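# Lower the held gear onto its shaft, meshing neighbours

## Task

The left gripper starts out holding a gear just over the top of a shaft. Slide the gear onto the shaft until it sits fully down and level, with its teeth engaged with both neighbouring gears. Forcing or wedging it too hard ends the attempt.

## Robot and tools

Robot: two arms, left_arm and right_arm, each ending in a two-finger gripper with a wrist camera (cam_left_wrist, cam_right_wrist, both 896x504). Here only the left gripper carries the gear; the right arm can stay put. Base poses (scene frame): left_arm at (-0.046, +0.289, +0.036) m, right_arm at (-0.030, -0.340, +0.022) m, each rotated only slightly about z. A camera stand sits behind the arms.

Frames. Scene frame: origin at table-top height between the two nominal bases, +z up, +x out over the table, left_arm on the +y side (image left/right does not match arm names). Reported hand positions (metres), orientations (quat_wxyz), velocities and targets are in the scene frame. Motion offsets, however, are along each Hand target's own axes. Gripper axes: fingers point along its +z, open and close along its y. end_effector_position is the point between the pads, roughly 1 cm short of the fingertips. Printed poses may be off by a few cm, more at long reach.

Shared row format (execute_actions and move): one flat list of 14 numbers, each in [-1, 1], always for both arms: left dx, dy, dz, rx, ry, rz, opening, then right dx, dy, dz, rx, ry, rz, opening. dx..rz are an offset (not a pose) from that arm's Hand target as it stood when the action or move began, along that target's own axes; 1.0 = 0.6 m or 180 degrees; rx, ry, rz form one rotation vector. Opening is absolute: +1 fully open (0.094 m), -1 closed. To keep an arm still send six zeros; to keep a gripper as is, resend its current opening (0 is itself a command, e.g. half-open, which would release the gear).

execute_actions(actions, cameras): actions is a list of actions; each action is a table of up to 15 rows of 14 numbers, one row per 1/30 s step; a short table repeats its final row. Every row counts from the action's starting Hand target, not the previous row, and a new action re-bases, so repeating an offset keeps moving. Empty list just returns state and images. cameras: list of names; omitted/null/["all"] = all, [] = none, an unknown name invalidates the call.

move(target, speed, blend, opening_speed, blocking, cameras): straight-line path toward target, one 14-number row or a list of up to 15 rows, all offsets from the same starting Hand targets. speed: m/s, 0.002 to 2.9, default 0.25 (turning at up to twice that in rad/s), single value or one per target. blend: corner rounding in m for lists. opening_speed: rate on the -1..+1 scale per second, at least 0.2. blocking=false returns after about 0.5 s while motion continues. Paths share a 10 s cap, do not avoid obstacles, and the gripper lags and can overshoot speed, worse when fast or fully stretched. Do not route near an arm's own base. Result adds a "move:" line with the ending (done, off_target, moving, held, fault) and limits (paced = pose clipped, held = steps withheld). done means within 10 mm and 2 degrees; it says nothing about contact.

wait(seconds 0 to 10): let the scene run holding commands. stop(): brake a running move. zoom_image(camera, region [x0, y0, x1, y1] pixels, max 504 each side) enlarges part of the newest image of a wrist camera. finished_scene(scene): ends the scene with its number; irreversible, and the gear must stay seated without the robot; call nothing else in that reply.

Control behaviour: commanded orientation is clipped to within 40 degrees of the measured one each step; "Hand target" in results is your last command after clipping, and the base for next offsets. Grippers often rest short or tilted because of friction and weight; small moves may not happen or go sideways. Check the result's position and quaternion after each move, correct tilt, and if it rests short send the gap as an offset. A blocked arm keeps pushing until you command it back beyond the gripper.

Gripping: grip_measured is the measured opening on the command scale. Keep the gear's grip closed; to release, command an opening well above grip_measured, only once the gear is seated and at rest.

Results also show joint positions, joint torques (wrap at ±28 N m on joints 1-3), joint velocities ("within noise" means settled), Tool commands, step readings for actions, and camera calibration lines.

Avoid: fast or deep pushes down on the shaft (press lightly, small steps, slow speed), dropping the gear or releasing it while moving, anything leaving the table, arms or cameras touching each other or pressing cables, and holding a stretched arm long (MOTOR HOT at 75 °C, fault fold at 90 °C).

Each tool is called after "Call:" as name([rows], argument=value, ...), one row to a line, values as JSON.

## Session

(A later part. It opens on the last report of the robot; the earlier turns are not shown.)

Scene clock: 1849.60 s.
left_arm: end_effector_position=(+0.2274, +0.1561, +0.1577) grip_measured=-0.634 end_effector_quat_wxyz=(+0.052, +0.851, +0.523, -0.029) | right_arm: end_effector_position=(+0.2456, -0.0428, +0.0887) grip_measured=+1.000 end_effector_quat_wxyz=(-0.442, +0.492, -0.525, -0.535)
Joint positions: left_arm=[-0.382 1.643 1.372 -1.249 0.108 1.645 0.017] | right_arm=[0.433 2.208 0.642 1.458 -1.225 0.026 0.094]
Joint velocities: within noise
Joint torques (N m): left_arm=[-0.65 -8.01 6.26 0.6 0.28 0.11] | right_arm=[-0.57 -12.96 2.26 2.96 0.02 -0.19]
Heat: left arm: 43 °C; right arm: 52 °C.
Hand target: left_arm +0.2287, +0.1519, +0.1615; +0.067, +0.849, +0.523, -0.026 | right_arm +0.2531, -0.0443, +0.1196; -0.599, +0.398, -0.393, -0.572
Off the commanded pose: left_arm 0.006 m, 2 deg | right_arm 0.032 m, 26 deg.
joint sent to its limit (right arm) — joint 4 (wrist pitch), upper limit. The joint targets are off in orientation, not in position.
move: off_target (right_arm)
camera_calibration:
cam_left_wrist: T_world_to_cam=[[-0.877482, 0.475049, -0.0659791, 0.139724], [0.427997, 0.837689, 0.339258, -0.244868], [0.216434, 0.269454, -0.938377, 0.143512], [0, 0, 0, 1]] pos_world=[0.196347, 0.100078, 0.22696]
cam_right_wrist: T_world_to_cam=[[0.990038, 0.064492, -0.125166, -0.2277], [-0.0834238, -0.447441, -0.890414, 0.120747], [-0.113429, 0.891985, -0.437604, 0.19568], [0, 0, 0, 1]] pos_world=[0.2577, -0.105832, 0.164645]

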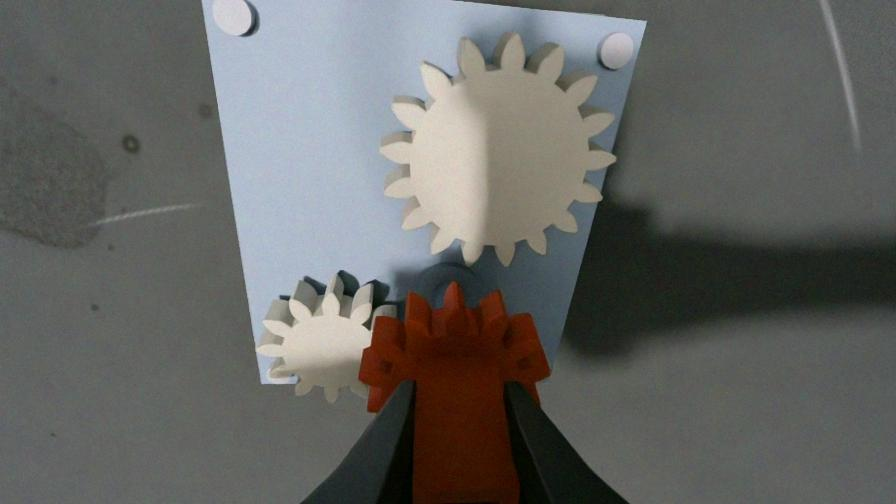

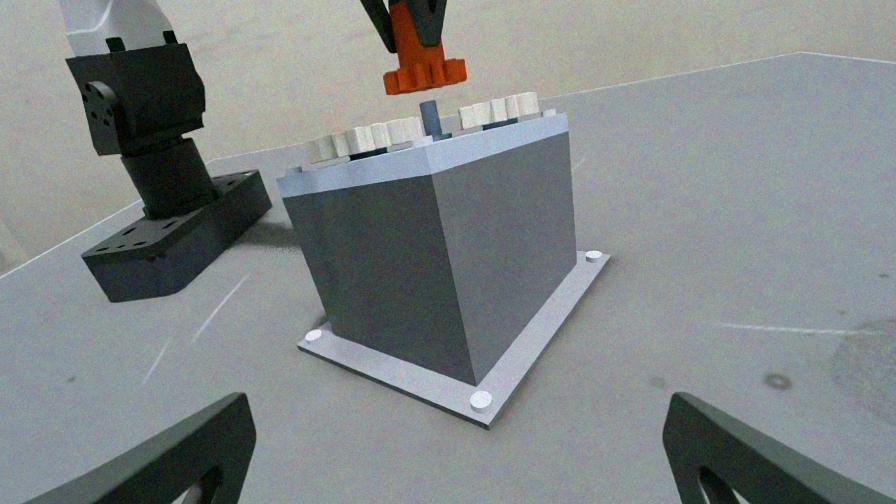

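Call:
move([
  [-0.0032,-0.0008,0.0115,0,0,0,-0.8,0,0,0,0,0,0,1],
], speed=0.04)

Call:
zoom_image(camera="cam_right_wrist", region=[330, 30, 530, 200])

Scene clock: 1868.53 s.
left_arm: end_effector_position=(+0.2266, +0.1542, +0.1514) grip_measured=-0.634 end_effector_quat_wxyz=(+0.052, +0.850, +0.524, -0.029) | right_arm: end_effector_position=(+0.2456, -0.0428, +0.0891) grip_measured=+1.000 end_effector_quat_wxyz=(-0.444, +0.493, -0.524, -0.534)
Joint positions: left_arm=[-0.389 1.643 1.346 -1.222 0.108 1.636 0.017] | right_arm=[0.433 2.206 0.642 1.458 -1.225 0.023 0.094]
Joint velocities: within noise
Joint torques (N m): left_arm=[-0.9 -7.98 6.11 0.6 0.28 0.09] | right_arm=[-0.5 -12.82 2.33 2.95 0 -0.13]
Heat: left arm: 41 °C; right arm: 51 °C.
Hand target: left_arm +0.2275, +0.1495, +0.1548; +0.067, +0.849, +0.523, -0.026 | right_arm +0.2531, -0.0443, +0.1196; -0.599, +0.398, -0.393, -0.572
Off the commanded pose: left_arm 0.006 m, 2 deg | right_arm 0.031 m, 26 deg.
joint sent to its limit (right arm) — joint 4 (wrist pitch), upper limit. The joint targets are off in orientation, not in position.
move: off_target (right_arm)
camera_calibration:
cam_left_wrist: T_world_to_cam=[[-0.878702, 0.472671, -0.066813, 0.1403], [0.425584, 0.839068, 0.338885, -0.240338], [0.216242, 0.269344, -0.938453, 0.138356], [0, 0, 0, 1]] pos_world=[0.195648, 0.0980789, 0.220661]
cam_right_wrist: T_world_to_cam=[[0.990528, 0.0646572, -0.121139, -0.228217], [-0.0798051, -0.446841, -0.891047, 0.120275], [-0.111742, 0.892274, -0.437448, 0.195491], [0, 0, 0, 1]] pos_world=[0.257498, -0.105932, 0.165042]

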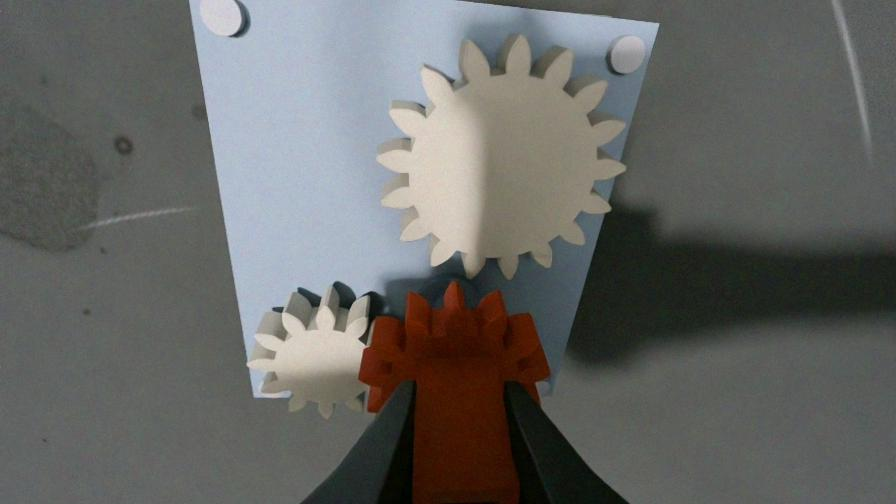

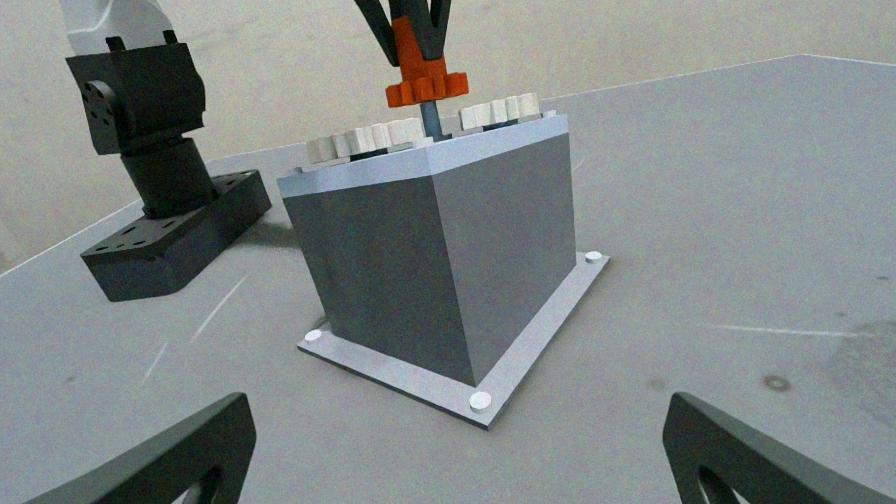

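Scaled by 2.520 from the camera's 896x504 image, which has a finer 1280x720 frame.

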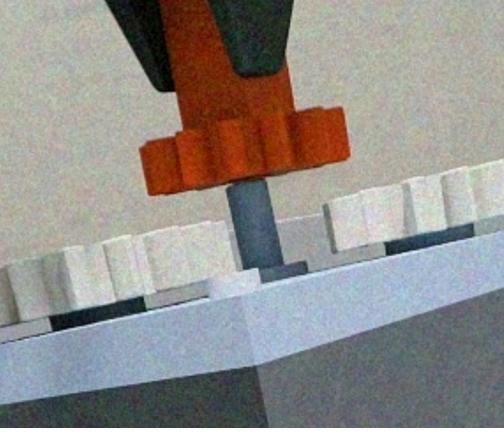

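Call:
execute_actions([
  [[-0.0025,-0.002,0.004,0,0,0,-0.8,0,0,0,0,0,0,1]],
  [[-0.004,0,0,0,0,0,-0.8,0,0,0,0,0,0,1]],
  [[0,-0.005,0,0,0,0,-0.8,0,0,0,0,0,0,1]],
  [[0.004,-0.001,0,0,0,0,-0.8,0,0,0,0,0,0,1]],
  [[0.005,0.002,0,0,0,0,-0.8,0,0,0,0,0,0,1]],
  [[0,0.005,0,0,0,0,-0.8,0,0,0,0,0,0,1]],
  [[-0.004,0.005,0,0,0,0,-0.8,0,0,0,0,0,0,1]],
  [[-0.006,0,0,0,0,0,-0.8,0,0,0,0,0,0,1]],
], cameras=["cam_right_wrist"])

Call:
zoom_image(camera="cam_right_wrist", region=[330, 30, 530, 200])

Scene clock: 1887.57 s.
left_arm: end_effector_position=(+0.2244, +0.1518, +0.1474) grip_measured=-0.634 end_effector_quat_wxyz=(+0.054, +0.849, +0.525, -0.026) | right_arm: end_effector_position=(+0.2456, -0.0428, +0.0891) grip_measured=+1.000 end_effector_quat_wxyz=(-0.444, +0.493, -0.524, -0.534)
Joint positions: left_arm=[-0.401 1.634 1.32 -1.197 0.104 1.619 0.017] | right_arm=[0.433 2.206 0.642 1.458 -1.225 0.023 0.094]
Joint velocities: within noise
Joint torques (N m): left_arm=[-1.25 -6.35 8.8 0.44 0.31 0.1] | right_arm=[-0.5 -12.85 2.29 2.97 0.02 -0.14]
Heat: left arm: 40 °C; right arm: 53 °C.
Hand target: left_arm +0.2277, +0.1442, +0.1531; +0.067, +0.849, +0.523, -0.026 | right_arm +0.2531, -0.0443, +0.1196; -0.599, +0.398, -0.393, -0.572
Off the commanded pose: left_arm 0.010 m, 1 deg | right_arm 0.031 m, 26 deg.
joint sent to its limit (right arm) — joint 4 (wrist pitch), upper limit. The joint targets are off in orientation, not in position.
Step readings (end_effector_position of left_arm | right_arm):
0: (+0.2269, +0.1541, +0.1514) | (+0.2456, -0.0428, +0.0891)
1: (+0.2268, +0.1537, +0.1511) | (+0.2456, -0.0428, +0.0891)
2: (+0.2264, +0.1535, +0.1503) | (+0.2456, -0.0428, +0.0891)
4: (+0.2252, +0.1532, +0.1490) | (+0.2456, -0.0428, +0.0891)
8: (+0.2252, +0.1527, +0.1482) | (+0.2456, -0.0428, +0.0891)
15: (+0.2252, +0.1527, +0.1482) | (+0.2456, -0.0428, +0.0891)
16: (+0.2250, +0.1523, +0.1482) | (+0.2456, -0.0428, +0.0891)
17: (+0.2250, +0.1519, +0.1482) | (+0.2456, -0.0428, +0.0891)
19: (+0.2249, +0.1517, +0.1482) | (+0.2456, -0.0428, +0.0891)
23: (+0.2249, +0.1517, +0.1482) | (+0.2456, -0.0428, +0.0891)
30: (+0.2249, +0.1517, +0.1482) | (+0.2456, -0.0428, +0.0891)
31: (+0.2248, +0.1517, +0.1480) | (+0.2456, -0.0428, +0.0891)
32: (+0.2245, +0.1518, +0.1476) | (+0.2456, -0.0428, +0.0891)
34: (+0.2245, +0.1518, +0.1476) | (+0.2456, -0.0428, +0.0891)
38: (+0.2246, +0.1518, +0.1476) | (+0.2456, -0.0428, +0.0891)
45: (+0.2246, +0.1518, +0.1477) | (+0.2456, -0.0428, +0.0891)
46: (+0.2245, +0.1519, +0.1475) | (+0.2456, -0.0428, +0.0891)
47: (+0.2245, +0.1519, +0.1474) | (+0.2456, -0.0428, +0.0891)
49: (+0.2244, +0.1519, +0.1474) | (+0.2456, -0.0428, +0.0891)
53: (+0.2244, +0.1519, +0.1474) | (+0.2456, -0.0428, +0.0891)
60: (+0.2244, +0.1519, +0.1474) | (+0.2456, -0.0428, +0.0891)
61: (+0.2245, +0.1521, +0.1474) | (+0.2456, -0.0428, +0.0891)
62: (+0.2246, +0.1522, +0.1474) | (+0.2456, -0.0428, +0.0891)
64: (+0.2247, +0.1524, +0.1474) | (+0.2456, -0.0428, +0.0891)
68: (+0.2247, +0.1524, +0.1474) | (+0.2456, -0.0428, +0.0891)
75: (+0.2247, +0.1524, +0.1474) | (+0.2456, -0.0428, +0.0891)
76: (+0.2247, +0.1524, +0.1474) | (+0.2456, -0.0428, +0.0891)
77: (+0.2247, +0.1524, +0.1474) | (+0.2456, -0.0428, +0.0891)
79: (+0.2247, +0.1524, +0.1474) | (+0.2456, -0.0428, +0.0891)
83: (+0.2247, +0.1524, +0.1474) | (+0.2456, -0.0428, +0.0891)
90: (+0.2247, +0.1524, +0.1474) | (+0.2456, -0.0428, +0.0891)
91: (+0.2247, +0.1524, +0.1474) | (+0.2456, -0.0428, +0.0891)
92: (+0.2247, +0.1524, +0.1474) | (+0.2456, -0.0428, +0.0891)
94: (+0.2247, +0.1524, +0.1474) | (+0.2456, -0.0428, +0.0891)
98: (+0.2247, +0.1524, +0.1474) | (+0.2456, -0.0428, +0.0891)
105: (+0.2247, +0.1524, +0.1474) | (+0.2456, -0.0428, +0.0891)
106: (+0.2246, +0.1523, +0.1474) | (+0.2456, -0.0428, +0.0891)
107: (+0.2244, +0.1519, +0.1474) | (+0.2456, -0.0428, +0.0891)
109: (+0.2244, +0.1518, +0.1474) | (+0.2456, -0.0428, +0.0891)
113: (+0.2244, +0.1518, +0.1474) | (+0.2456, -0.0428, +0.0891)
120: (+0.2244, +0.1518, +0.1474) | (+0.2456, -0.0428, +0.0891)
camera_calibration:
cam_right_wrist: T_world_to_cam=[[0.990528, 0.0646572, -0.121139, -0.228217], [-0.0798051, -0.446841, -0.891047, 0.120275], [-0.111742, 0.892274, -0.437448, 0.195491], [0, 0, 0, 1]] pos_world=[0.257498, -0.105932, 0.165042]
Images, in order (width x height): cam_right_wrist 896x504.

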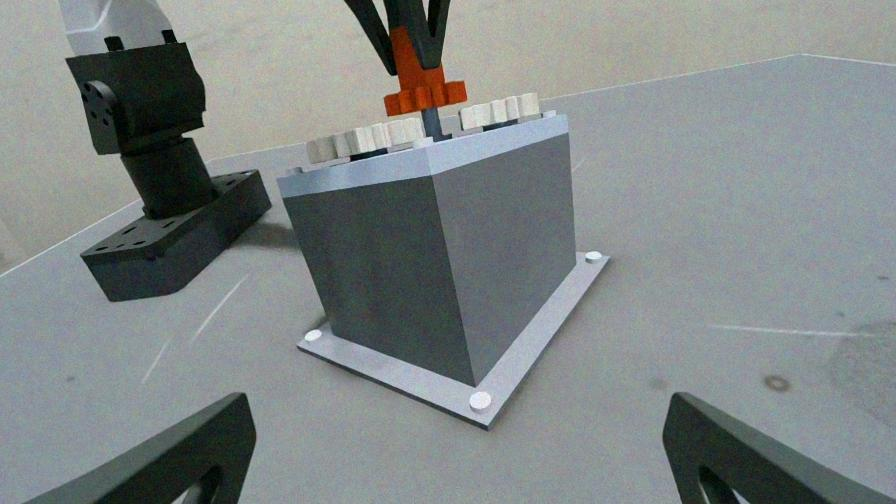

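Scaled by 2.520 from the camera's 896x504 image, which has a finer 1280x720 frame.

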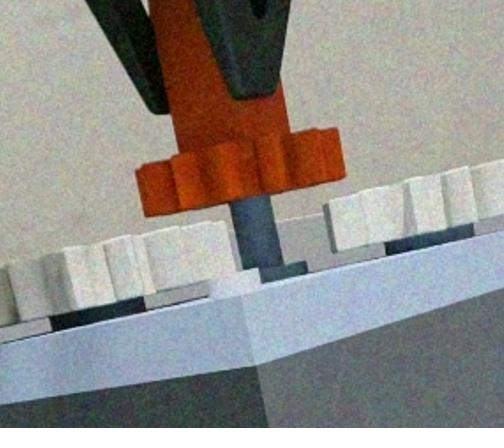

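Call:
move([
  [0,0.002,0.01,0,0,0,-0.8,0,0,0,0,0,0,1],
], speed=0.04)

Call:
zoom_image(camera="cam_right_wrist", region=[330, 30, 530, 200])

Call:
zoom_image(camera="cam_left_wrist", region=[270, 200, 560, 420])

Scene clock: 1896.97 s.
left_arm: end_effector_position=(+0.2247, +0.1515, +0.1473) grip_measured=-0.634 end_effector_quat_wxyz=(+0.054, +0.849, +0.526, -0.024) | right_arm: end_effector_position=(+0.2456, -0.0428, +0.0891) grip_measured=+1.000 end_effector_quat_wxyz=(-0.444, +0.494, -0.523, -0.534)
Joint positions: left_arm=[-0.403 1.634 1.32 -1.195 0.102 1.616 0.017] | right_arm=[0.433 2.206 0.642 1.458 -1.225 0.021 0.094]
Joint velocities: within noise
Joint torques (N m): left_arm=[-1.26 -5.65 7.56 0.69 0.29 0.08] | right_arm=[-0.46 -12.83 2.26 2.95 0.02 -0.1]
Heat: left arm: 41 °C; right arm: 53 °C.
Hand target: left_arm +0.2290, +0.1428, +0.1473; +0.067, +0.849, +0.523, -0.026 | right_arm +0.2531, -0.0443, +0.1196; -0.599, +0.398, -0.393, -0.573
Off the commanded pose: left_arm 0.010 m, 1 deg | right_arm 0.031 m, 26 deg.
joint sent to its limit (right arm) — joint 4 (wrist pitch), upper limit. The joint targets are off in orientation, not in position.
move: off_target (right_arm)
camera_calibration:
cam_left_wrist: T_world_to_cam=[[-0.880662, 0.467893, -0.0742357, 0.141885], [0.417769, 0.840902, 0.344026, -0.235258], [0.223392, 0.271957, -0.936021, 0.133328], [0, 0, 0, 1]] pos_world=[0.193452, 0.0951824, 0.216266]
cam_right_wrist: T_world_to_cam=[[0.990759, 0.0647613, -0.119172, -0.228391], [-0.0780037, -0.446727, -0.891263, 0.119841], [-0.110957, 0.892323, -0.437548, 0.195288], [0, 0, 0, 1]] pos_world=[0.257297, -0.105932, 0.16504]

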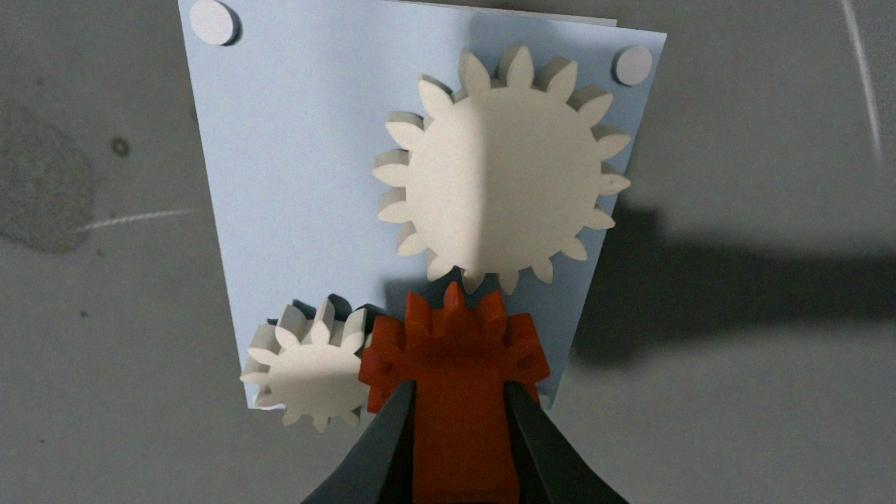

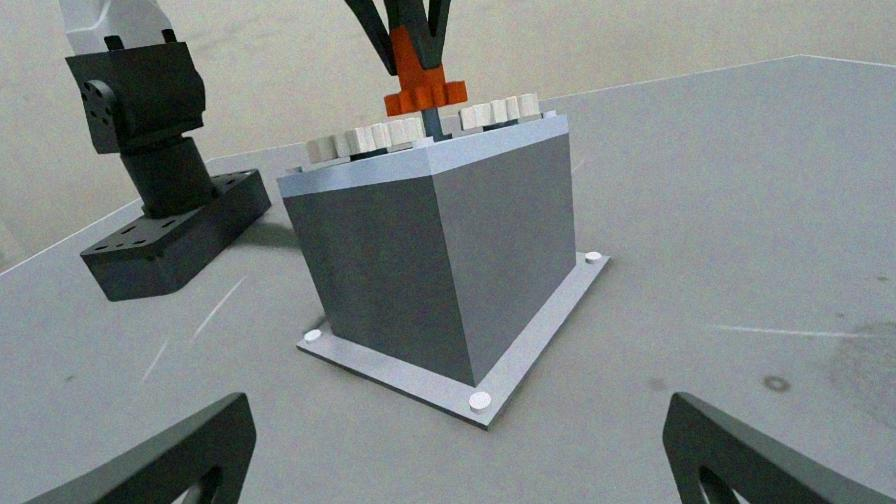

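Scaled by 2.520 from the camera's 896x504 image, which has a finer 1280x720 frame.

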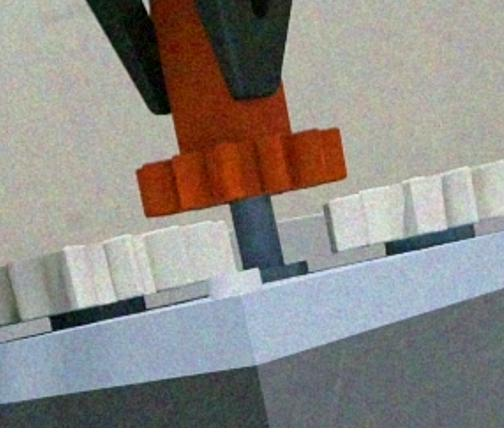

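Scaled by 1.738 from the camera's 896x504 image, which has a finer 1280x720 frame.

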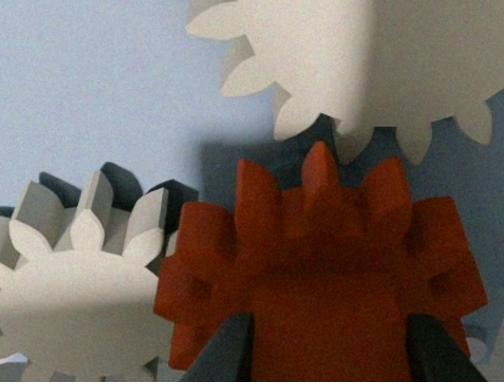

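Call:
execute_actions([
  [[0.008,-0.0093,0.009,0,0,0,-0.8,0,0,0,0,0,0,1]],
  [[0,0,0.004,0,0,0.01,-0.8,0,0,0,0,0,0,1]],
  [[0,0,0.003,0,0,-0.02,-0.8,0,0,0,0,0,0,1]],
  [[0,0,0.003,0,0,0.01,-0.8,0,0,0,0,0,0,1]],
], cameras=["cam_right_wrist"])

Call:
zoom_image(camera="cam_right_wrist", region=[330, 30, 530, 200])

Scene clock: 1907.47 s.
left_arm: end_effector_position=(+0.2246, +0.1513, +0.1419) grip_measured=-0.634 end_effector_quat_wxyz=(+0.058, +0.846, +0.529, -0.023) | right_arm: end_effector_position=(+0.2456, -0.0428, +0.0891) grip_measured=+1.000 end_effector_quat_wxyz=(-0.444, +0.494, -0.523, -0.534)
Joint positions: left_arm=[-0.403 1.627 1.291 -1.164 0.103 1.607 0.017] | right_arm=[0.433 2.206 0.642 1.458 -1.225 0.021 0.094]
Joint velocities: within noise
Joint torques (N m): left_arm=[-0.21 -5.97 4.45 0.9 0.34 0.31] | right_arm=[-0.49 -12.89 2.29 2.96 0.01 -0.12]
Heat: left arm: 40 °C; right arm: 54 °C.
Hand target: left_arm +0.2264, +0.1478, +0.1350; +0.067, +0.849, +0.523, -0.026 | right_arm +0.2531, -0.0443, +0.1196; -0.599, +0.398, -0.393, -0.573
Off the commanded pose: left_arm 0.008 m, 1 deg | right_arm 0.031 m, 26 deg.
joint sent to its limit (right arm) — joint 4 (wrist pitch), upper limit. The joint targets are off in orientation, not in position.
Step readings (end_effector_position of left_arm | right_arm):
0: (+0.2247, +0.1514, +0.1473) | (+0.2456, -0.0428, +0.0891)
1: (+0.2247, +0.1514, +0.1466) | (+0.2456, -0.0428, +0.0891)
2: (+0.2245, +0.1515, +0.1449) | (+0.2456, -0.0428, +0.0891)
4: (+0.2247, +0.1513, +0.1425) | (+0.2456, -0.0428, +0.0891)
8: (+0.2248, +0.1512, +0.1426) | (+0.2456, -0.0428, +0.0891)
15: (+0.2248, +0.1512, +0.1426) | (+0.2456, -0.0428, +0.0891)
16: (+0.2246, +0.1512, +0.1424) | (+0.2456, -0.0428, +0.0891)
17: (+0.2246, +0.1513, +0.1424) | (+0.2456, -0.0428, +0.0891)
19: (+0.2246, +0.1513, +0.1423) | (+0.2456, -0.0428, +0.0891)
23: (+0.2245, +0.1513, +0.1424) | (+0.2456, -0.0428, +0.0891)
30: (+0.2245, +0.1513, +0.1424) | (+0.2456, -0.0428, +0.0891)
31: (+0.2245, +0.1513, +0.1423) | (+0.2456, -0.0428, +0.0891)
32: (+0.2246, +0.1513, +0.1423) | (+0.2456, -0.0428, +0.0891)
34: (+0.2246, +0.1513, +0.1422) | (+0.2456, -0.0428, +0.0891)
38: (+0.2247, +0.1512, +0.1422) | (+0.2456, -0.0428, +0.0891)
45: (+0.2247, +0.1512, +0.1421) | (+0.2456, -0.0428, +0.0891)
46: (+0.2246, +0.1512, +0.1421) | (+0.2456, -0.0428, +0.0891)
47: (+0.2246, +0.1513, +0.1421) | (+0.2456, -0.0428, +0.0891)
49: (+0.2246, +0.1513, +0.1420) | (+0.2456, -0.0428, +0.0891)
53: (+0.2246, +0.1513, +0.1419) | (+0.2456, -0.0428, +0.0891)
60: (+0.2246, +0.1513, +0.1419) | (+0.2456, -0.0428, +0.0891)
camera_calibration:
cam_right_wrist: T_world_to_cam=[[0.990759, 0.0647613, -0.119172, -0.228391], [-0.0780037, -0.446727, -0.891263, 0.119841], [-0.110957, 0.892323, -0.437548, 0.195288], [0, 0, 0, 1]] pos_world=[0.257297, -0.105932, 0.16504]
Images, in order (width x height): cam_right_wrist 896x504.

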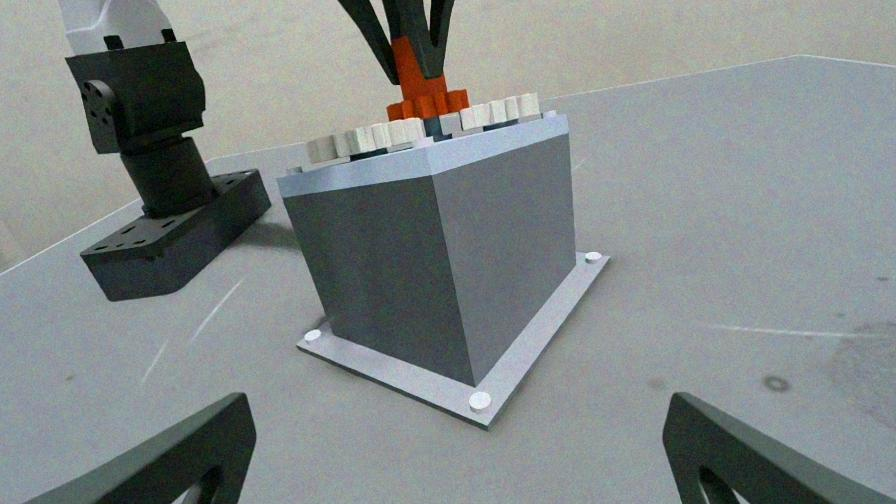

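Scaled by 2.520 from the camera's 896x504 image, which has a finer 1280x720 frame.

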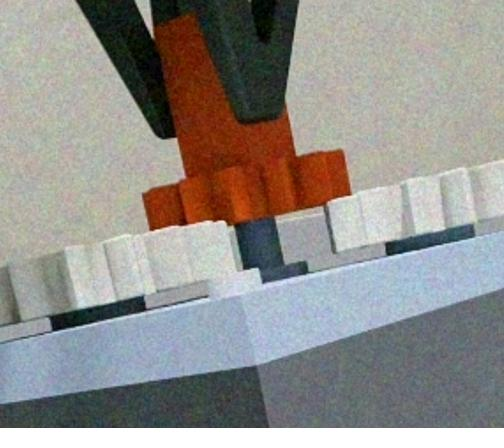

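Call:
wait(seconds=0)

Call:
zoom_image(camera="cam_left_wrist", region=[340, 250, 560, 420])

Call:
zoom_image(camera="cam_left_wrist", region=[240, 260, 440, 440])

Scene clock: 1912.23 s.
left_arm: end_effector_position=(+0.2246, +0.1513, +0.1419) grip_measured=-0.634 end_effector_quat_wxyz=(+0.058, +0.846, +0.529, -0.023) | right_arm: end_effector_position=(+0.2456, -0.0428, +0.0891) grip_measured=+1.000 end_effector_quat_wxyz=(-0.444, +0.494, -0.523, -0.534)
Joint positions: left_arm=[-0.403 1.627 1.291 -1.164 0.103 1.607 0.017] | right_arm=[0.433 2.206 0.642 1.458 -1.225 0.021 0.094]
Joint velocities: within noise
Joint torques (N m): left_arm=[-0.31 -6.01 4.45 0.91 0.31 0.29] | right_arm=[-0.53 -12.78 2.22 2.95 0.04 -0.14]
Heat: left arm: 40 °C; right arm: 54 °C.
Hand target: left_arm +0.2264, +0.1478, +0.1350; +0.067, +0.849, +0.523, -0.026 | right_arm +0.2531, -0.0443, +0.1196; -0.599, +0.398, -0.393, -0.573
Tool commands: left_gripper/opening=-0.8 right_gripper/opening=+1.0
Off the commanded pose: left_arm 0.008 m, 1 deg | right_arm 0.031 m, 26 deg.
camera_calibration:
cam_left_wrist: T_world_to_cam=[[-0.884126, 0.459978, -0.0821118, 0.144575], [0.408266, 0.845964, 0.34302, -0.231628], [0.227245, 0.26975, -0.935732, 0.127756], [0, 0, 0, 1]] pos_world=[0.193356, 0.0949857, 0.21087]
cam_right_wrist: T_world_to_cam=[[0.990759, 0.0647613, -0.119172, -0.228391], [-0.0780037, -0.446727, -0.891263, 0.119841], [-0.110957, 0.892323, -0.437548, 0.195288], [0, 0, 0, 1]] pos_world=[0.257297, -0.105932, 0.16504]

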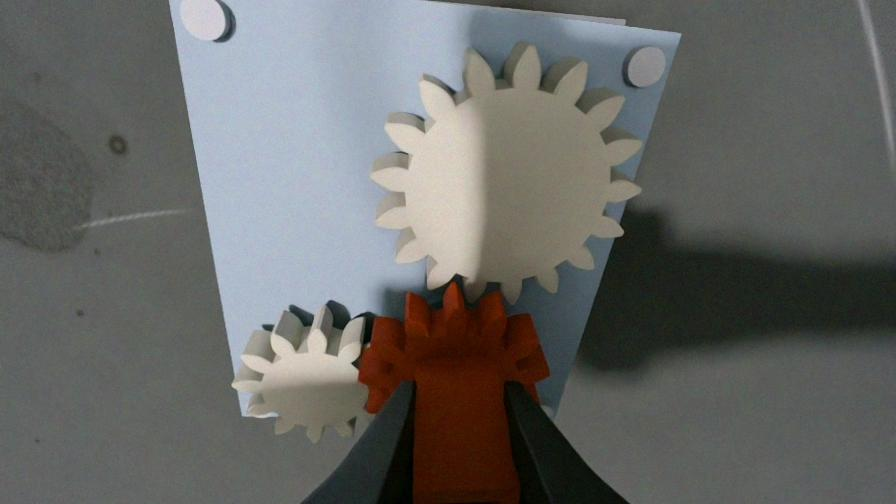

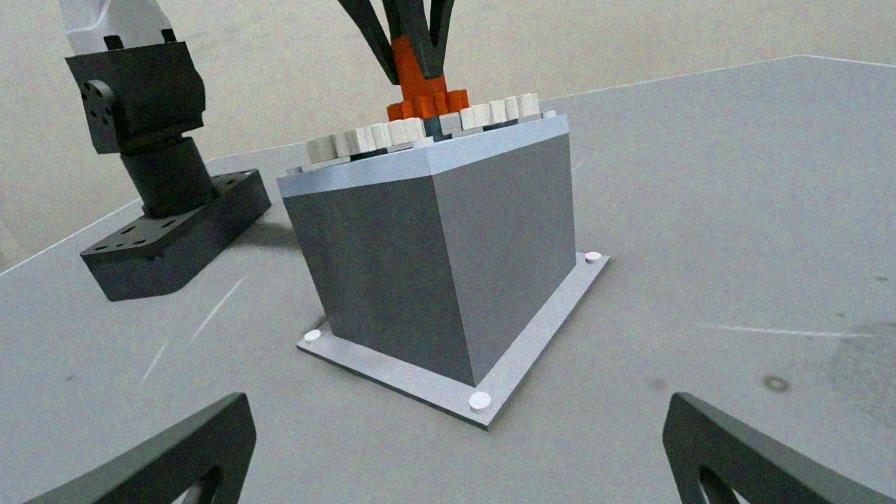

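Scaled by 2.291 from the camera's 896x504 image, which has a finer 1280x720 frame.

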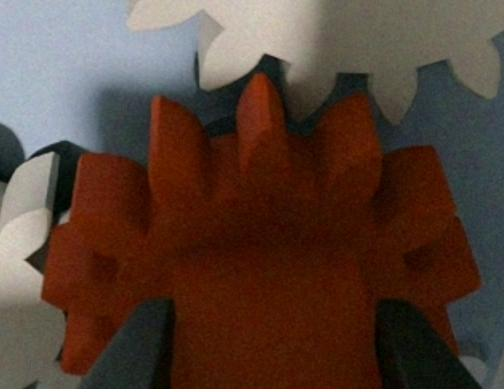

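Scaled by 2.520 from the camera's 896x504 image, which has a finer 1280x720 frame.

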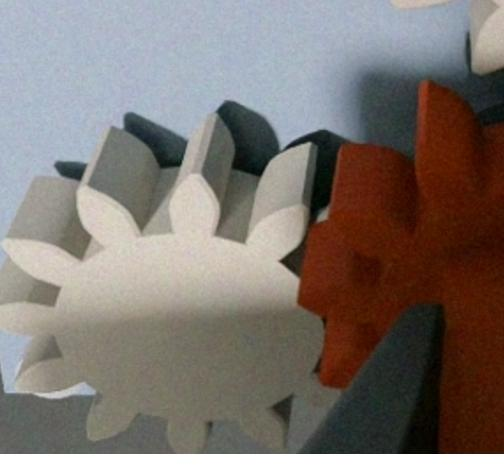

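Call:
execute_actions([
  [[0,0,0.003,0,0,-0.006,-0.8,0,0,0,0,0,0,1]],
  [[0,0,0,0,0,-0.006,-0.8,0,0,0,0,0,0,1]],
  [[0,0,0,0,0,-0.006,-0.8,0,0,0,0,0,0,1]],
  [[0,0,0,0,0,-0.006,-0.8,0,0,0,0,0,0,1]],
  [[0,0,0,0,0,-0.006,-0.8,0,0,0,0,0,0,1]],
  [[0,0,0,0,0,-0.006,-0.8,0,0,0,0,0,0,1]],
  [[0,0,0,0,0,-0.006,-0.8,0,0,0,0,0,0,1]],
  [[0,0,0,0,0,-0.006,-0.8,0,0,0,0,0,0,1]],
])

Call:
zoom_image(camera="cam_left_wrist", region=[340, 250, 560, 420])

Scene clock: 1932.73 s.
left_arm: end_effector_position=(+0.2250, +0.1505, +0.1420) grip_measured=-0.634 end_effector_quat_wxyz=(+0.060, +0.811, +0.582, -0.026) | right_arm: end_effector_position=(+0.2456, -0.0428, +0.0891) grip_measured=+1.000 end_effector_quat_wxyz=(-0.444, +0.494, -0.523, -0.534)
Joint positions: left_arm=[-0.403 1.624 1.287 -1.157 0.106 1.48 0.017] | right_arm=[0.433 2.206 0.642 1.458 -1.225 0.021 0.094]
Joint velocities: within noise
Joint torques (N m): left_arm=[-0.27 -5.72 4.22 0.94 0.29 0.07] | right_arm=[-0.53 -12.7 2.3 2.95 0.01 -0.13]
Heat: left arm: 38 °C; right arm: 54 °C.
Hand target: left_arm +0.2264, +0.1476, +0.1333; +0.065, +0.807, +0.586, -0.031 | right_arm +0.2531, -0.0443, +0.1196; -0.599, +0.398, -0.393, -0.573
Off the commanded pose: left_arm 0.009 m, 1 deg | right_arm 0.031 m, 26 deg.
joint sent to its limit (right arm) — joint 4 (wrist pitch), upper limit. The joint targets are off in orientation, not in position.
Step readings (end_effector_position of left_arm | right_arm):
0: (+0.2246, +0.1513, +0.1419) | (+0.2456, -0.0428, +0.0891)
1: (+0.2245, +0.1513, +0.1418) | (+0.2456, -0.0428, +0.0891)
2: (+0.2246, +0.1513, +0.1419) | (+0.2456, -0.0428, +0.0891)
4: (+0.2245, +0.1513, +0.1418) | (+0.2456, -0.0428, +0.0891)
8: (+0.2245, +0.1513, +0.1417) | (+0.2456, -0.0428, +0.0891)
15: (+0.2245, +0.1513, +0.1418) | (+0.2456, -0.0428, +0.0891)
16: (+0.2245, +0.1513, +0.1418) | (+0.2456, -0.0428, +0.0891)
17: (+0.2245, +0.1513, +0.1418) | (+0.2456, -0.0428, +0.0891)
19: (+0.2246, +0.1513, +0.1419) | (+0.2456, -0.0428, +0.0891)
23: (+0.2246, +0.1513, +0.1419) | (+0.2456, -0.0428, +0.0891)
30: (+0.2246, +0.1513, +0.1419) | (+0.2456, -0.0428, +0.0891)
31: (+0.2246, +0.1513, +0.1419) | (+0.2456, -0.0428, +0.0891)
32: (+0.2247, +0.1512, +0.1419) | (+0.2456, -0.0428, +0.0891)
34: (+0.2247, +0.1512, +0.1419) | (+0.2456, -0.0428, +0.0891)
38: (+0.2248, +0.1512, +0.1419) | (+0.2456, -0.0428, +0.0891)
45: (+0.2248, +0.1512, +0.1419) | (+0.2456, -0.0428, +0.0891)
46: (+0.2248, +0.1512, +0.1419) | (+0.2456, -0.0428, +0.0891)
47: (+0.2249, +0.1512, +0.1419) | (+0.2456, -0.0428, +0.0891)
49: (+0.2249, +0.1512, +0.1419) | (+0.2456, -0.0428, +0.0891)
53: (+0.2250, +0.1511, +0.1419) | (+0.2456, -0.0428, +0.0891)
60: (+0.2250, +0.1511, +0.1419) | (+0.2456, -0.0428, +0.0891)
61: (+0.2250, +0.1511, +0.1419) | (+0.2456, -0.0428, +0.0891)
62: (+0.2250, +0.1511, +0.1419) | (+0.2456, -0.0428, +0.0891)
64: (+0.2249, +0.1511, +0.1419) | (+0.2456, -0.0428, +0.0891)
68: (+0.2250, +0.1510, +0.1419) | (+0.2456, -0.0428, +0.0891)
75: (+0.2250, +0.1510, +0.1419) | (+0.2456, -0.0428, +0.0891)
76: (+0.2250, +0.1509, +0.1419) | (+0.2456, -0.0428, +0.0891)
77: (+0.2250, +0.1509, +0.1419) | (+0.2456, -0.0428, +0.0891)
79: (+0.2250, +0.1509, +0.1419) | (+0.2456, -0.0428, +0.0891)
83: (+0.2250, +0.1509, +0.1419) | (+0.2456, -0.0428, +0.0891)
90: (+0.2250, +0.1508, +0.1419) | (+0.2456, -0.0428, +0.0891)
91: (+0.2250, +0.1508, +0.1419) | (+0.2456, -0.0428, +0.0891)
92: (+0.2250, +0.1508, +0.1419) | (+0.2456, -0.0428, +0.0891)
94: (+0.2250, +0.1507, +0.1419) | (+0.2456, -0.0428, +0.0891)
98: (+0.2250, +0.1507, +0.1419) | (+0.2456, -0.0428, +0.0891)
105: (+0.2250, +0.1507, +0.1419) | (+0.2456, -0.0428, +0.0891)
106: (+0.2250, +0.1507, +0.1419) | (+0.2456, -0.0428, +0.0891)
107: (+0.2250, +0.1506, +0.1419) | (+0.2456, -0.0428, +0.0891)
109: (+0.2250, +0.1505, +0.1420) | (+0.2456, -0.0428, +0.0891)
113: (+0.2250, +0.1505, +0.1420) | (+0.2456, -0.0428, +0.0891)
120: (+0.2250, +0.1505, +0.1420) | (+0.2456, -0.0428, +0.0891)
camera_calibration:
cam_left_wrist: T_world_to_cam=[[-0.935882, 0.344315, -0.0746462, 0.173276], [0.302337, 0.893669, 0.331585, -0.21286], [0.180879, 0.287757, -0.940467, 0.136261], [0, 0, 0, 1]] pos_world=[0.201875, 0.0913544, 0.211665]
cam_right_wrist: T_world_to_cam=[[0.990759, 0.0647613, -0.119172, -0.228391], [-0.0780037, -0.446727, -0.891263, 0.119841], [-0.110957, 0.892323, -0.437548, 0.195288], [0, 0, 0, 1]] pos_world=[0.257297, -0.105932, 0.16504]

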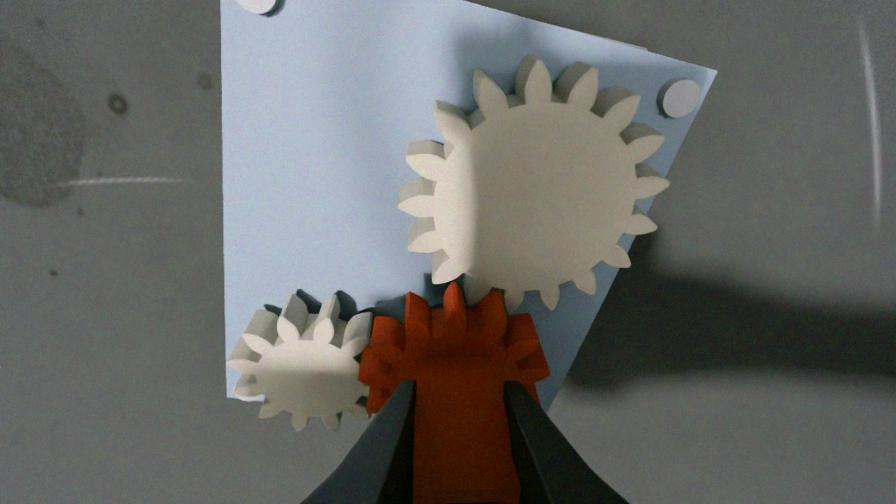

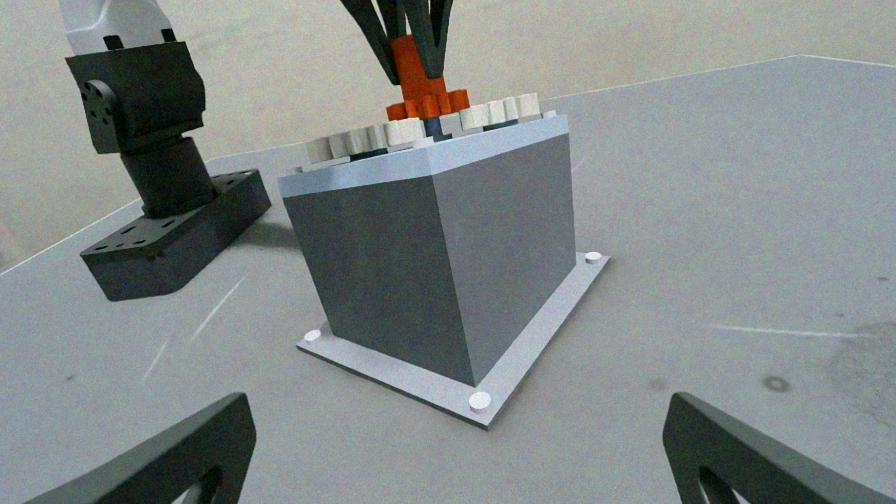

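Scaled by 2.291 from the camera's 896x504 image, which has a finer 1280x720 frame.

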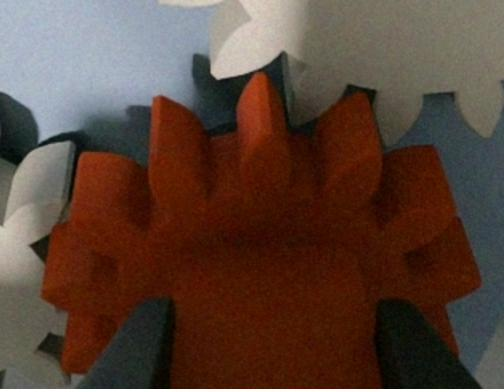

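Call:
move([
  [0,0,-0.022,0,0,0.014,-0.8,0,0,0,0,0,0,1],
  [0,0,-0.02,0,0,0.026,-0.8,0,0,0,0,0,0,1],
  [0,0,0,0,0,0.026,-0.8,0,0,0,0,0,0,1],
], speed=0.05)

Call:
zoom_image(camera="cam_left_wrist", region=[340, 250, 560, 420])

Call:
zoom_image(camera="cam_left_wrist", region=[320, 300, 420, 400])

Call:
zoom_image(camera="cam_right_wrist", region=[350, 60, 490, 160])

Scene clock: 1958.07 s.
left_arm: end_effector_position=(+0.2249, +0.1512, +0.1418) grip_measured=-0.634 end_effector_quat_wxyz=(+0.060, +0.827, +0.559, -0.025) | right_arm: end_effector_position=(+0.2456, -0.0428, +0.0891) grip_measured=+1.000 end_effector_quat_wxyz=(-0.445, +0.494, -0.523, -0.533)
Joint positions: left_arm=[-0.401 1.624 1.287 -1.158 0.106 1.538 0.017] | right_arm=[0.433 2.206 0.642 1.458 -1.225 0.019 0.094]
Joint velocities: within noise
Joint torques (N m): left_arm=[-0.43 -5.63 4.29 0.91 0.26 0.28] | right_arm=[-0.54 -12.77 2.3 2.97 0.02 -0.11]
Heat: left arm: 37 °C; right arm: 54 °C.
Hand target: left_arm +0.2265, +0.1476, +0.1333; +0.066, +0.831, +0.552, -0.028 | right_arm +0.2531, -0.0443, +0.1196; -0.599, +0.398, -0.393, -0.572
Off the commanded pose: left_arm 0.009 m, 1 deg | right_arm 0.031 m, 26 deg.
joint sent to its limit (right arm) — joint 4 (wrist pitch), upper limit. The joint targets are off in orientation, not in position.
move: off_target (right_arm)
camera_calibration:
cam_left_wrist: T_world_to_cam=[[-0.914671, 0.396317, -0.0794304, 0.161002], [0.349849, 0.874668, 0.335502, -0.221714], [0.20244, 0.279086, -0.938685, 0.1322], [0, 0, 0, 1]] pos_world=[0.198068, 0.0932232, 0.211268]
cam_right_wrist: T_world_to_cam=[[0.990982, 0.0648032, -0.117283, -0.228656], [-0.076294, -0.446661, -0.891444, 0.119429], [-0.110154, 0.892353, -0.437689, 0.195096], [0, 0, 0, 1]] pos_world=[0.257197, -0.105932, 0.165038]

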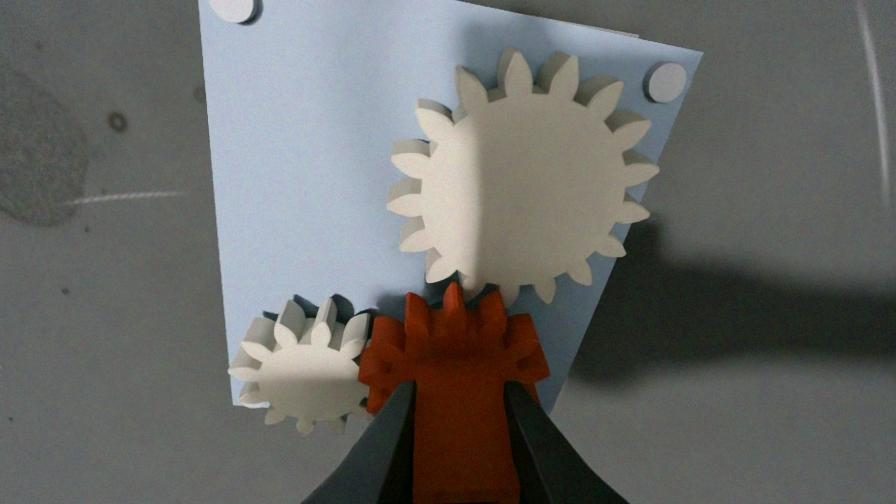

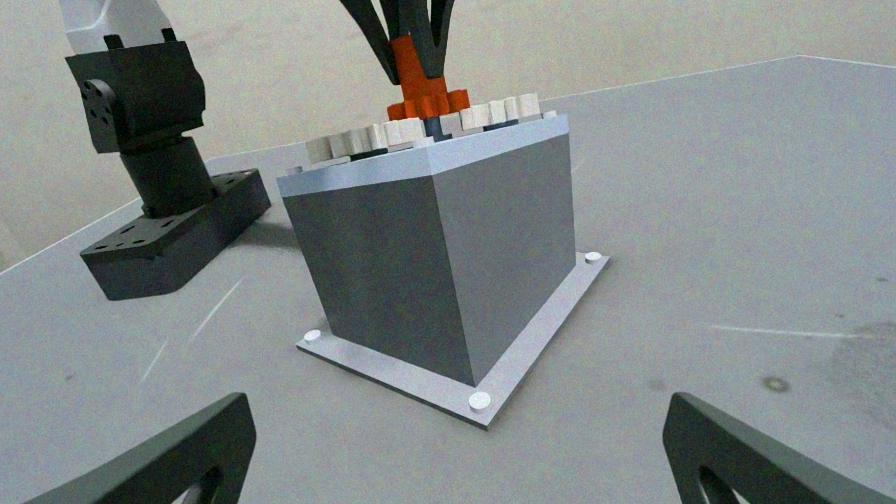

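Scaled by 2.291 from the camera's 896x504 image, which has a finer 1280x720 frame.

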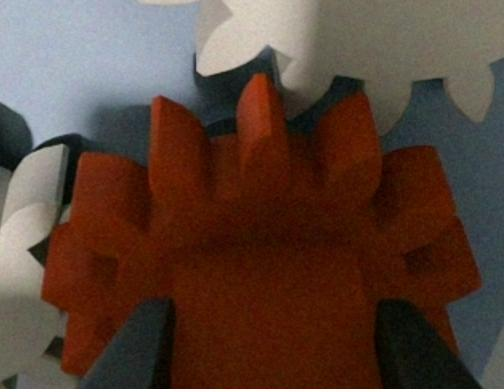

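Scaled by 5.040 from the camera's 896x504 image, which has a finer 1280x720 frame.

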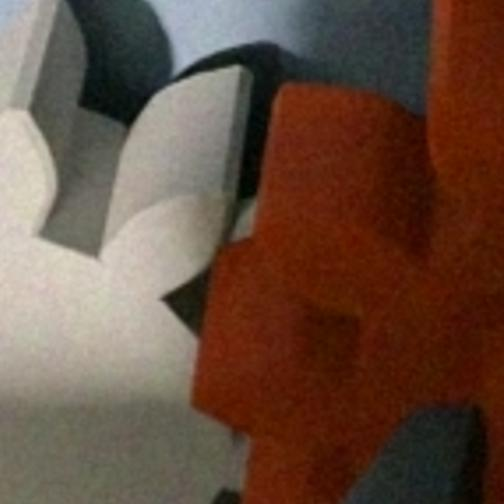

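Scaled by 3.600 from the camera's 896x504 image, which has a finer 1280x720 frame.

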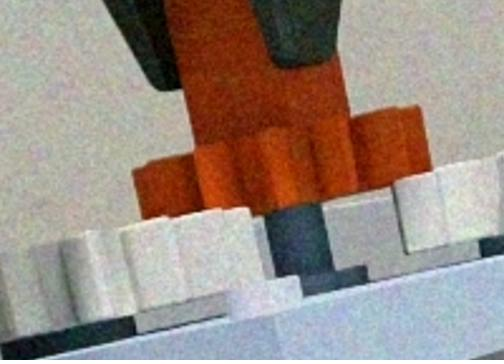

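Call:
move(target=[0,0,0.004,0,0,0.045,-0.8,0,0,0,0,0,0,1], speed=0.02, cameras=[])

Call:
move(target=[0,0,0.004,0,0,-0.055,-0.8,0,0,0,0,0,0,1], speed=0.02, cameras=["cam_right_wrist"])

Scene clock: 1983.00 s.
left_arm: end_effector_position=(+0.2251, +0.1515, +0.1417) grip_measured=-0.634 end_effector_quat_wxyz=(+0.062, +0.864, +0.500, -0.018) | right_arm: end_effector_position=(+0.2456, -0.0428, +0.0891) grip_measured=+1.000 end_effector_quat_wxyz=(-0.445, +0.495, -0.522, -0.533)
Joint positions: left_arm=[-0.401 1.621 1.282 -1.153 0.103 1.677 0.017] | right_arm=[0.433 2.206 0.642 1.458 -1.225 0.017 0.094]
Joint velocities: within noise
Joint torques (N m): left_arm=[-0.44 -5.16 3.99 0.97 0.34 0.32] | right_arm=[-0.46 -12.79 2.35 2.95 0.02 -0.1]
Heat: left arm: 37 °C; right arm: 55 °C.
Hand target: left_arm +0.2265, +0.1473, +0.1309; +0.068, +0.868, +0.492, -0.023 | right_arm +0.2531, -0.0443, +0.1196; -0.599, +0.398, -0.393, -0.572
Off the commanded pose: left_arm 0.012 m, 1 deg | right_arm 0.031 m, 26 deg.
joint sent to its limit (right arm) — joint 4 (wrist pitch), upper limit. The joint targets are off in orientation, not in position.
move: off_target (left_arm, right_arm)
No camera images: "cameras" was empty.

Scene clock: 1987.67 s.
left_arm: end_effector_position=(+0.2255, +0.1507, +0.1416) grip_measured=-0.634 end_effector_quat_wxyz=(+0.064, +0.824, +0.562, -0.023) | right_arm: end_effector_position=(+0.2456, -0.0428, +0.0891) grip_measured=+1.000 end_effector_quat_wxyz=(-0.445, +0.495, -0.522, -0.533)
Joint positions: left_arm=[-0.401 1.618 1.278 -1.146 0.107 1.529 0.017] | right_arm=[0.433 2.206 0.642 1.458 -1.225 0.016 0.094]
Joint velocities: within noise
Joint torques (N m): left_arm=[-0.57 -4.74 3.73 1.02 0.29 0.08] | right_arm=[-0.47 -12.75 2.22 2.95 -0.02 -0.07]
Heat: left arm: 37 °C; right arm: 55 °C.
Hand target: left_arm +0.2267, +0.1469, +0.1286; +0.066, +0.822, +0.565, -0.029 | right_arm +0.2531, -0.0443, +0.1196; -0.599, +0.398, -0.393, -0.572
Off the commanded pose: left_arm 0.014 m, 1 deg | right_arm 0.031 m, 26 deg.
joint sent to its limit (right arm) — joint 4 (wrist pitch), upper limit. The joint targets are off in orientation, not in position.
move: off_target (left_arm, right_arm)
camera_calibration:
cam_right_wrist: T_world_to_cam=[[0.991369, 0.0649636, -0.113873, -0.229003], [-0.0731769, -0.446491, -0.891791, 0.118678], [-0.108777, 0.892427, -0.437883, 0.194748], [0, 0, 0, 1]] pos_world=[0.256895, -0.105933, 0.165035]
Images, in order (width x height): cam_right_wrist 896x504.

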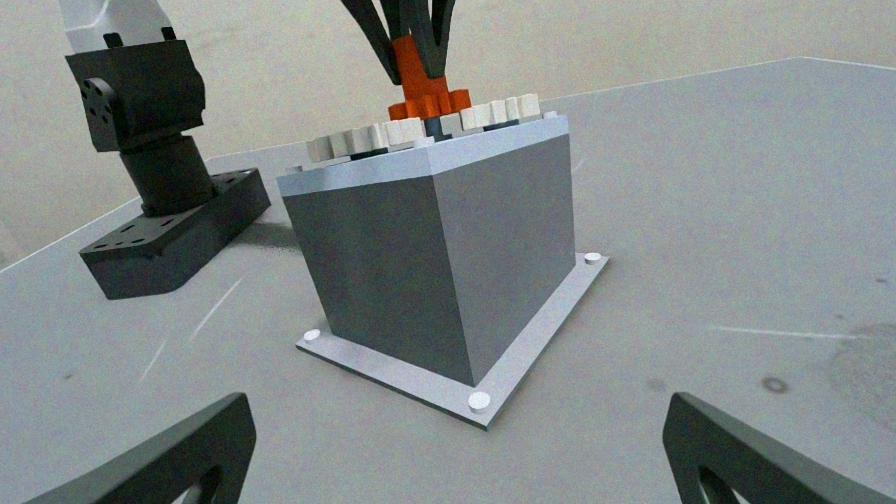

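Call:
wait(seconds=0, cameras=["cam_left_wrist"])

Call:
zoom_image(camera="cam_left_wrist", region=[220, 280, 400, 450])

Call:
zoom_image(camera="cam_left_wrist", region=[380, 20, 680, 320])

Scene clock: 2047.67 s.
left_arm: end_effector_position=(+0.2254, +0.1508, +0.1415) grip_measured=-0.634 end_effector_quat_wxyz=(+0.064, +0.824, +0.562, -0.023) | right_arm: end_effector_position=(+0.2456, -0.0428, +0.0891) grip_measured=+1.000 end_effector_quat_wxyz=(-0.445, +0.495, -0.522, -0.533)
Joint positions: left_arm=[-0.401 1.618 1.278 -1.146 0.107 1.528 0.017] | right_arm=[0.433 2.206 0.642 1.458 -1.225 0.016 0.094]
Joint velocities: within noise
Joint torques (N m): left_arm=[-0.65 -4.86 3.77 1 0.26 0.09] | right_arm=[-0.57 -12.81 2.36 2.96 0 -0.05]
Heat: left arm: 35 °C; right arm: 55 °C.
Hand target: left_arm +0.2266, +0.1470, +0.1285; +0.066, +0.822, +0.565, -0.029 | right_arm +0.2531, -0.0443, +0.1196; -0.599, +0.398, -0.393, -0.572
Tool commands: left_gripper/opening=-0.8 right_gripper/opening=+1.0
Off the commanded pose: left_arm 0.014 m, 1 deg | right_arm 0.031 m, 26 deg.
camera_calibration:
cam_left_wrist: T_world_to_cam=[[-0.91791, 0.386934, -0.08788, 0.164864], [0.338952, 0.879783, 0.333306, -0.219414], [0.206283, 0.276158, -0.938714, 0.131513], [0, 0, 0, 1]] pos_world=[0.198572, 0.092927, 0.211073]
Images, in order (width x height): cam_left_wrist 896x504.

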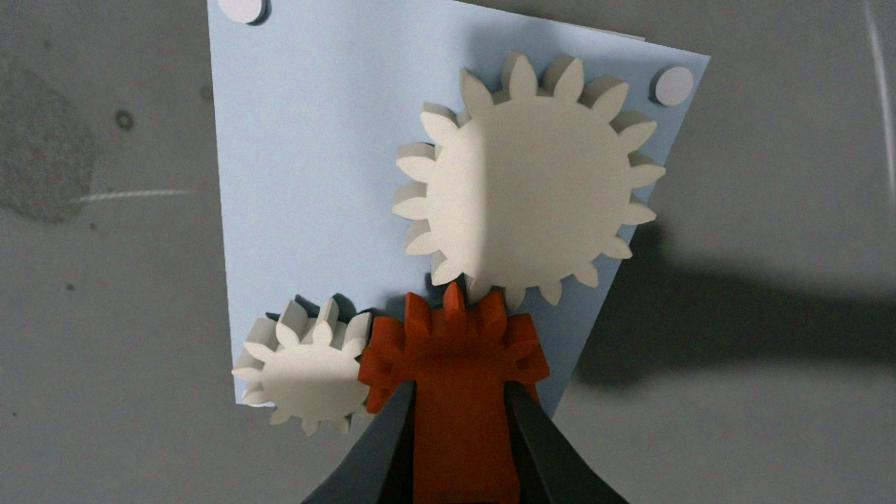

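Scaled by 2.800 from the camera's 896x504 image, which has a finer 1280x720 frame.

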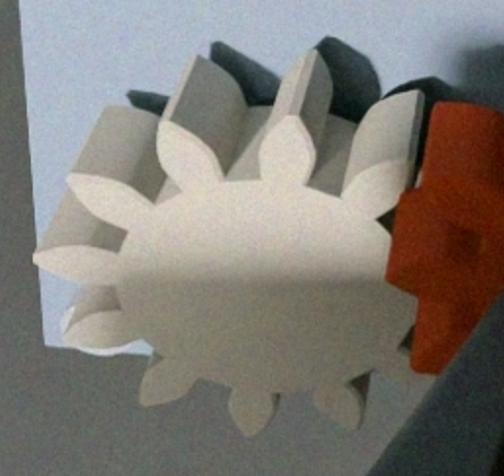

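Scaled by 1.680 from the camera's 896x504 image, which has a finer 1280x720 frame.

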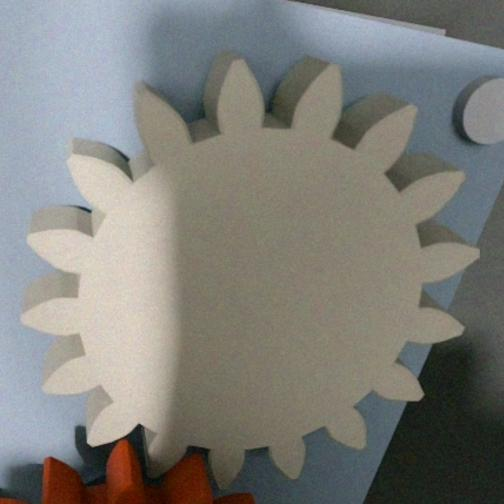

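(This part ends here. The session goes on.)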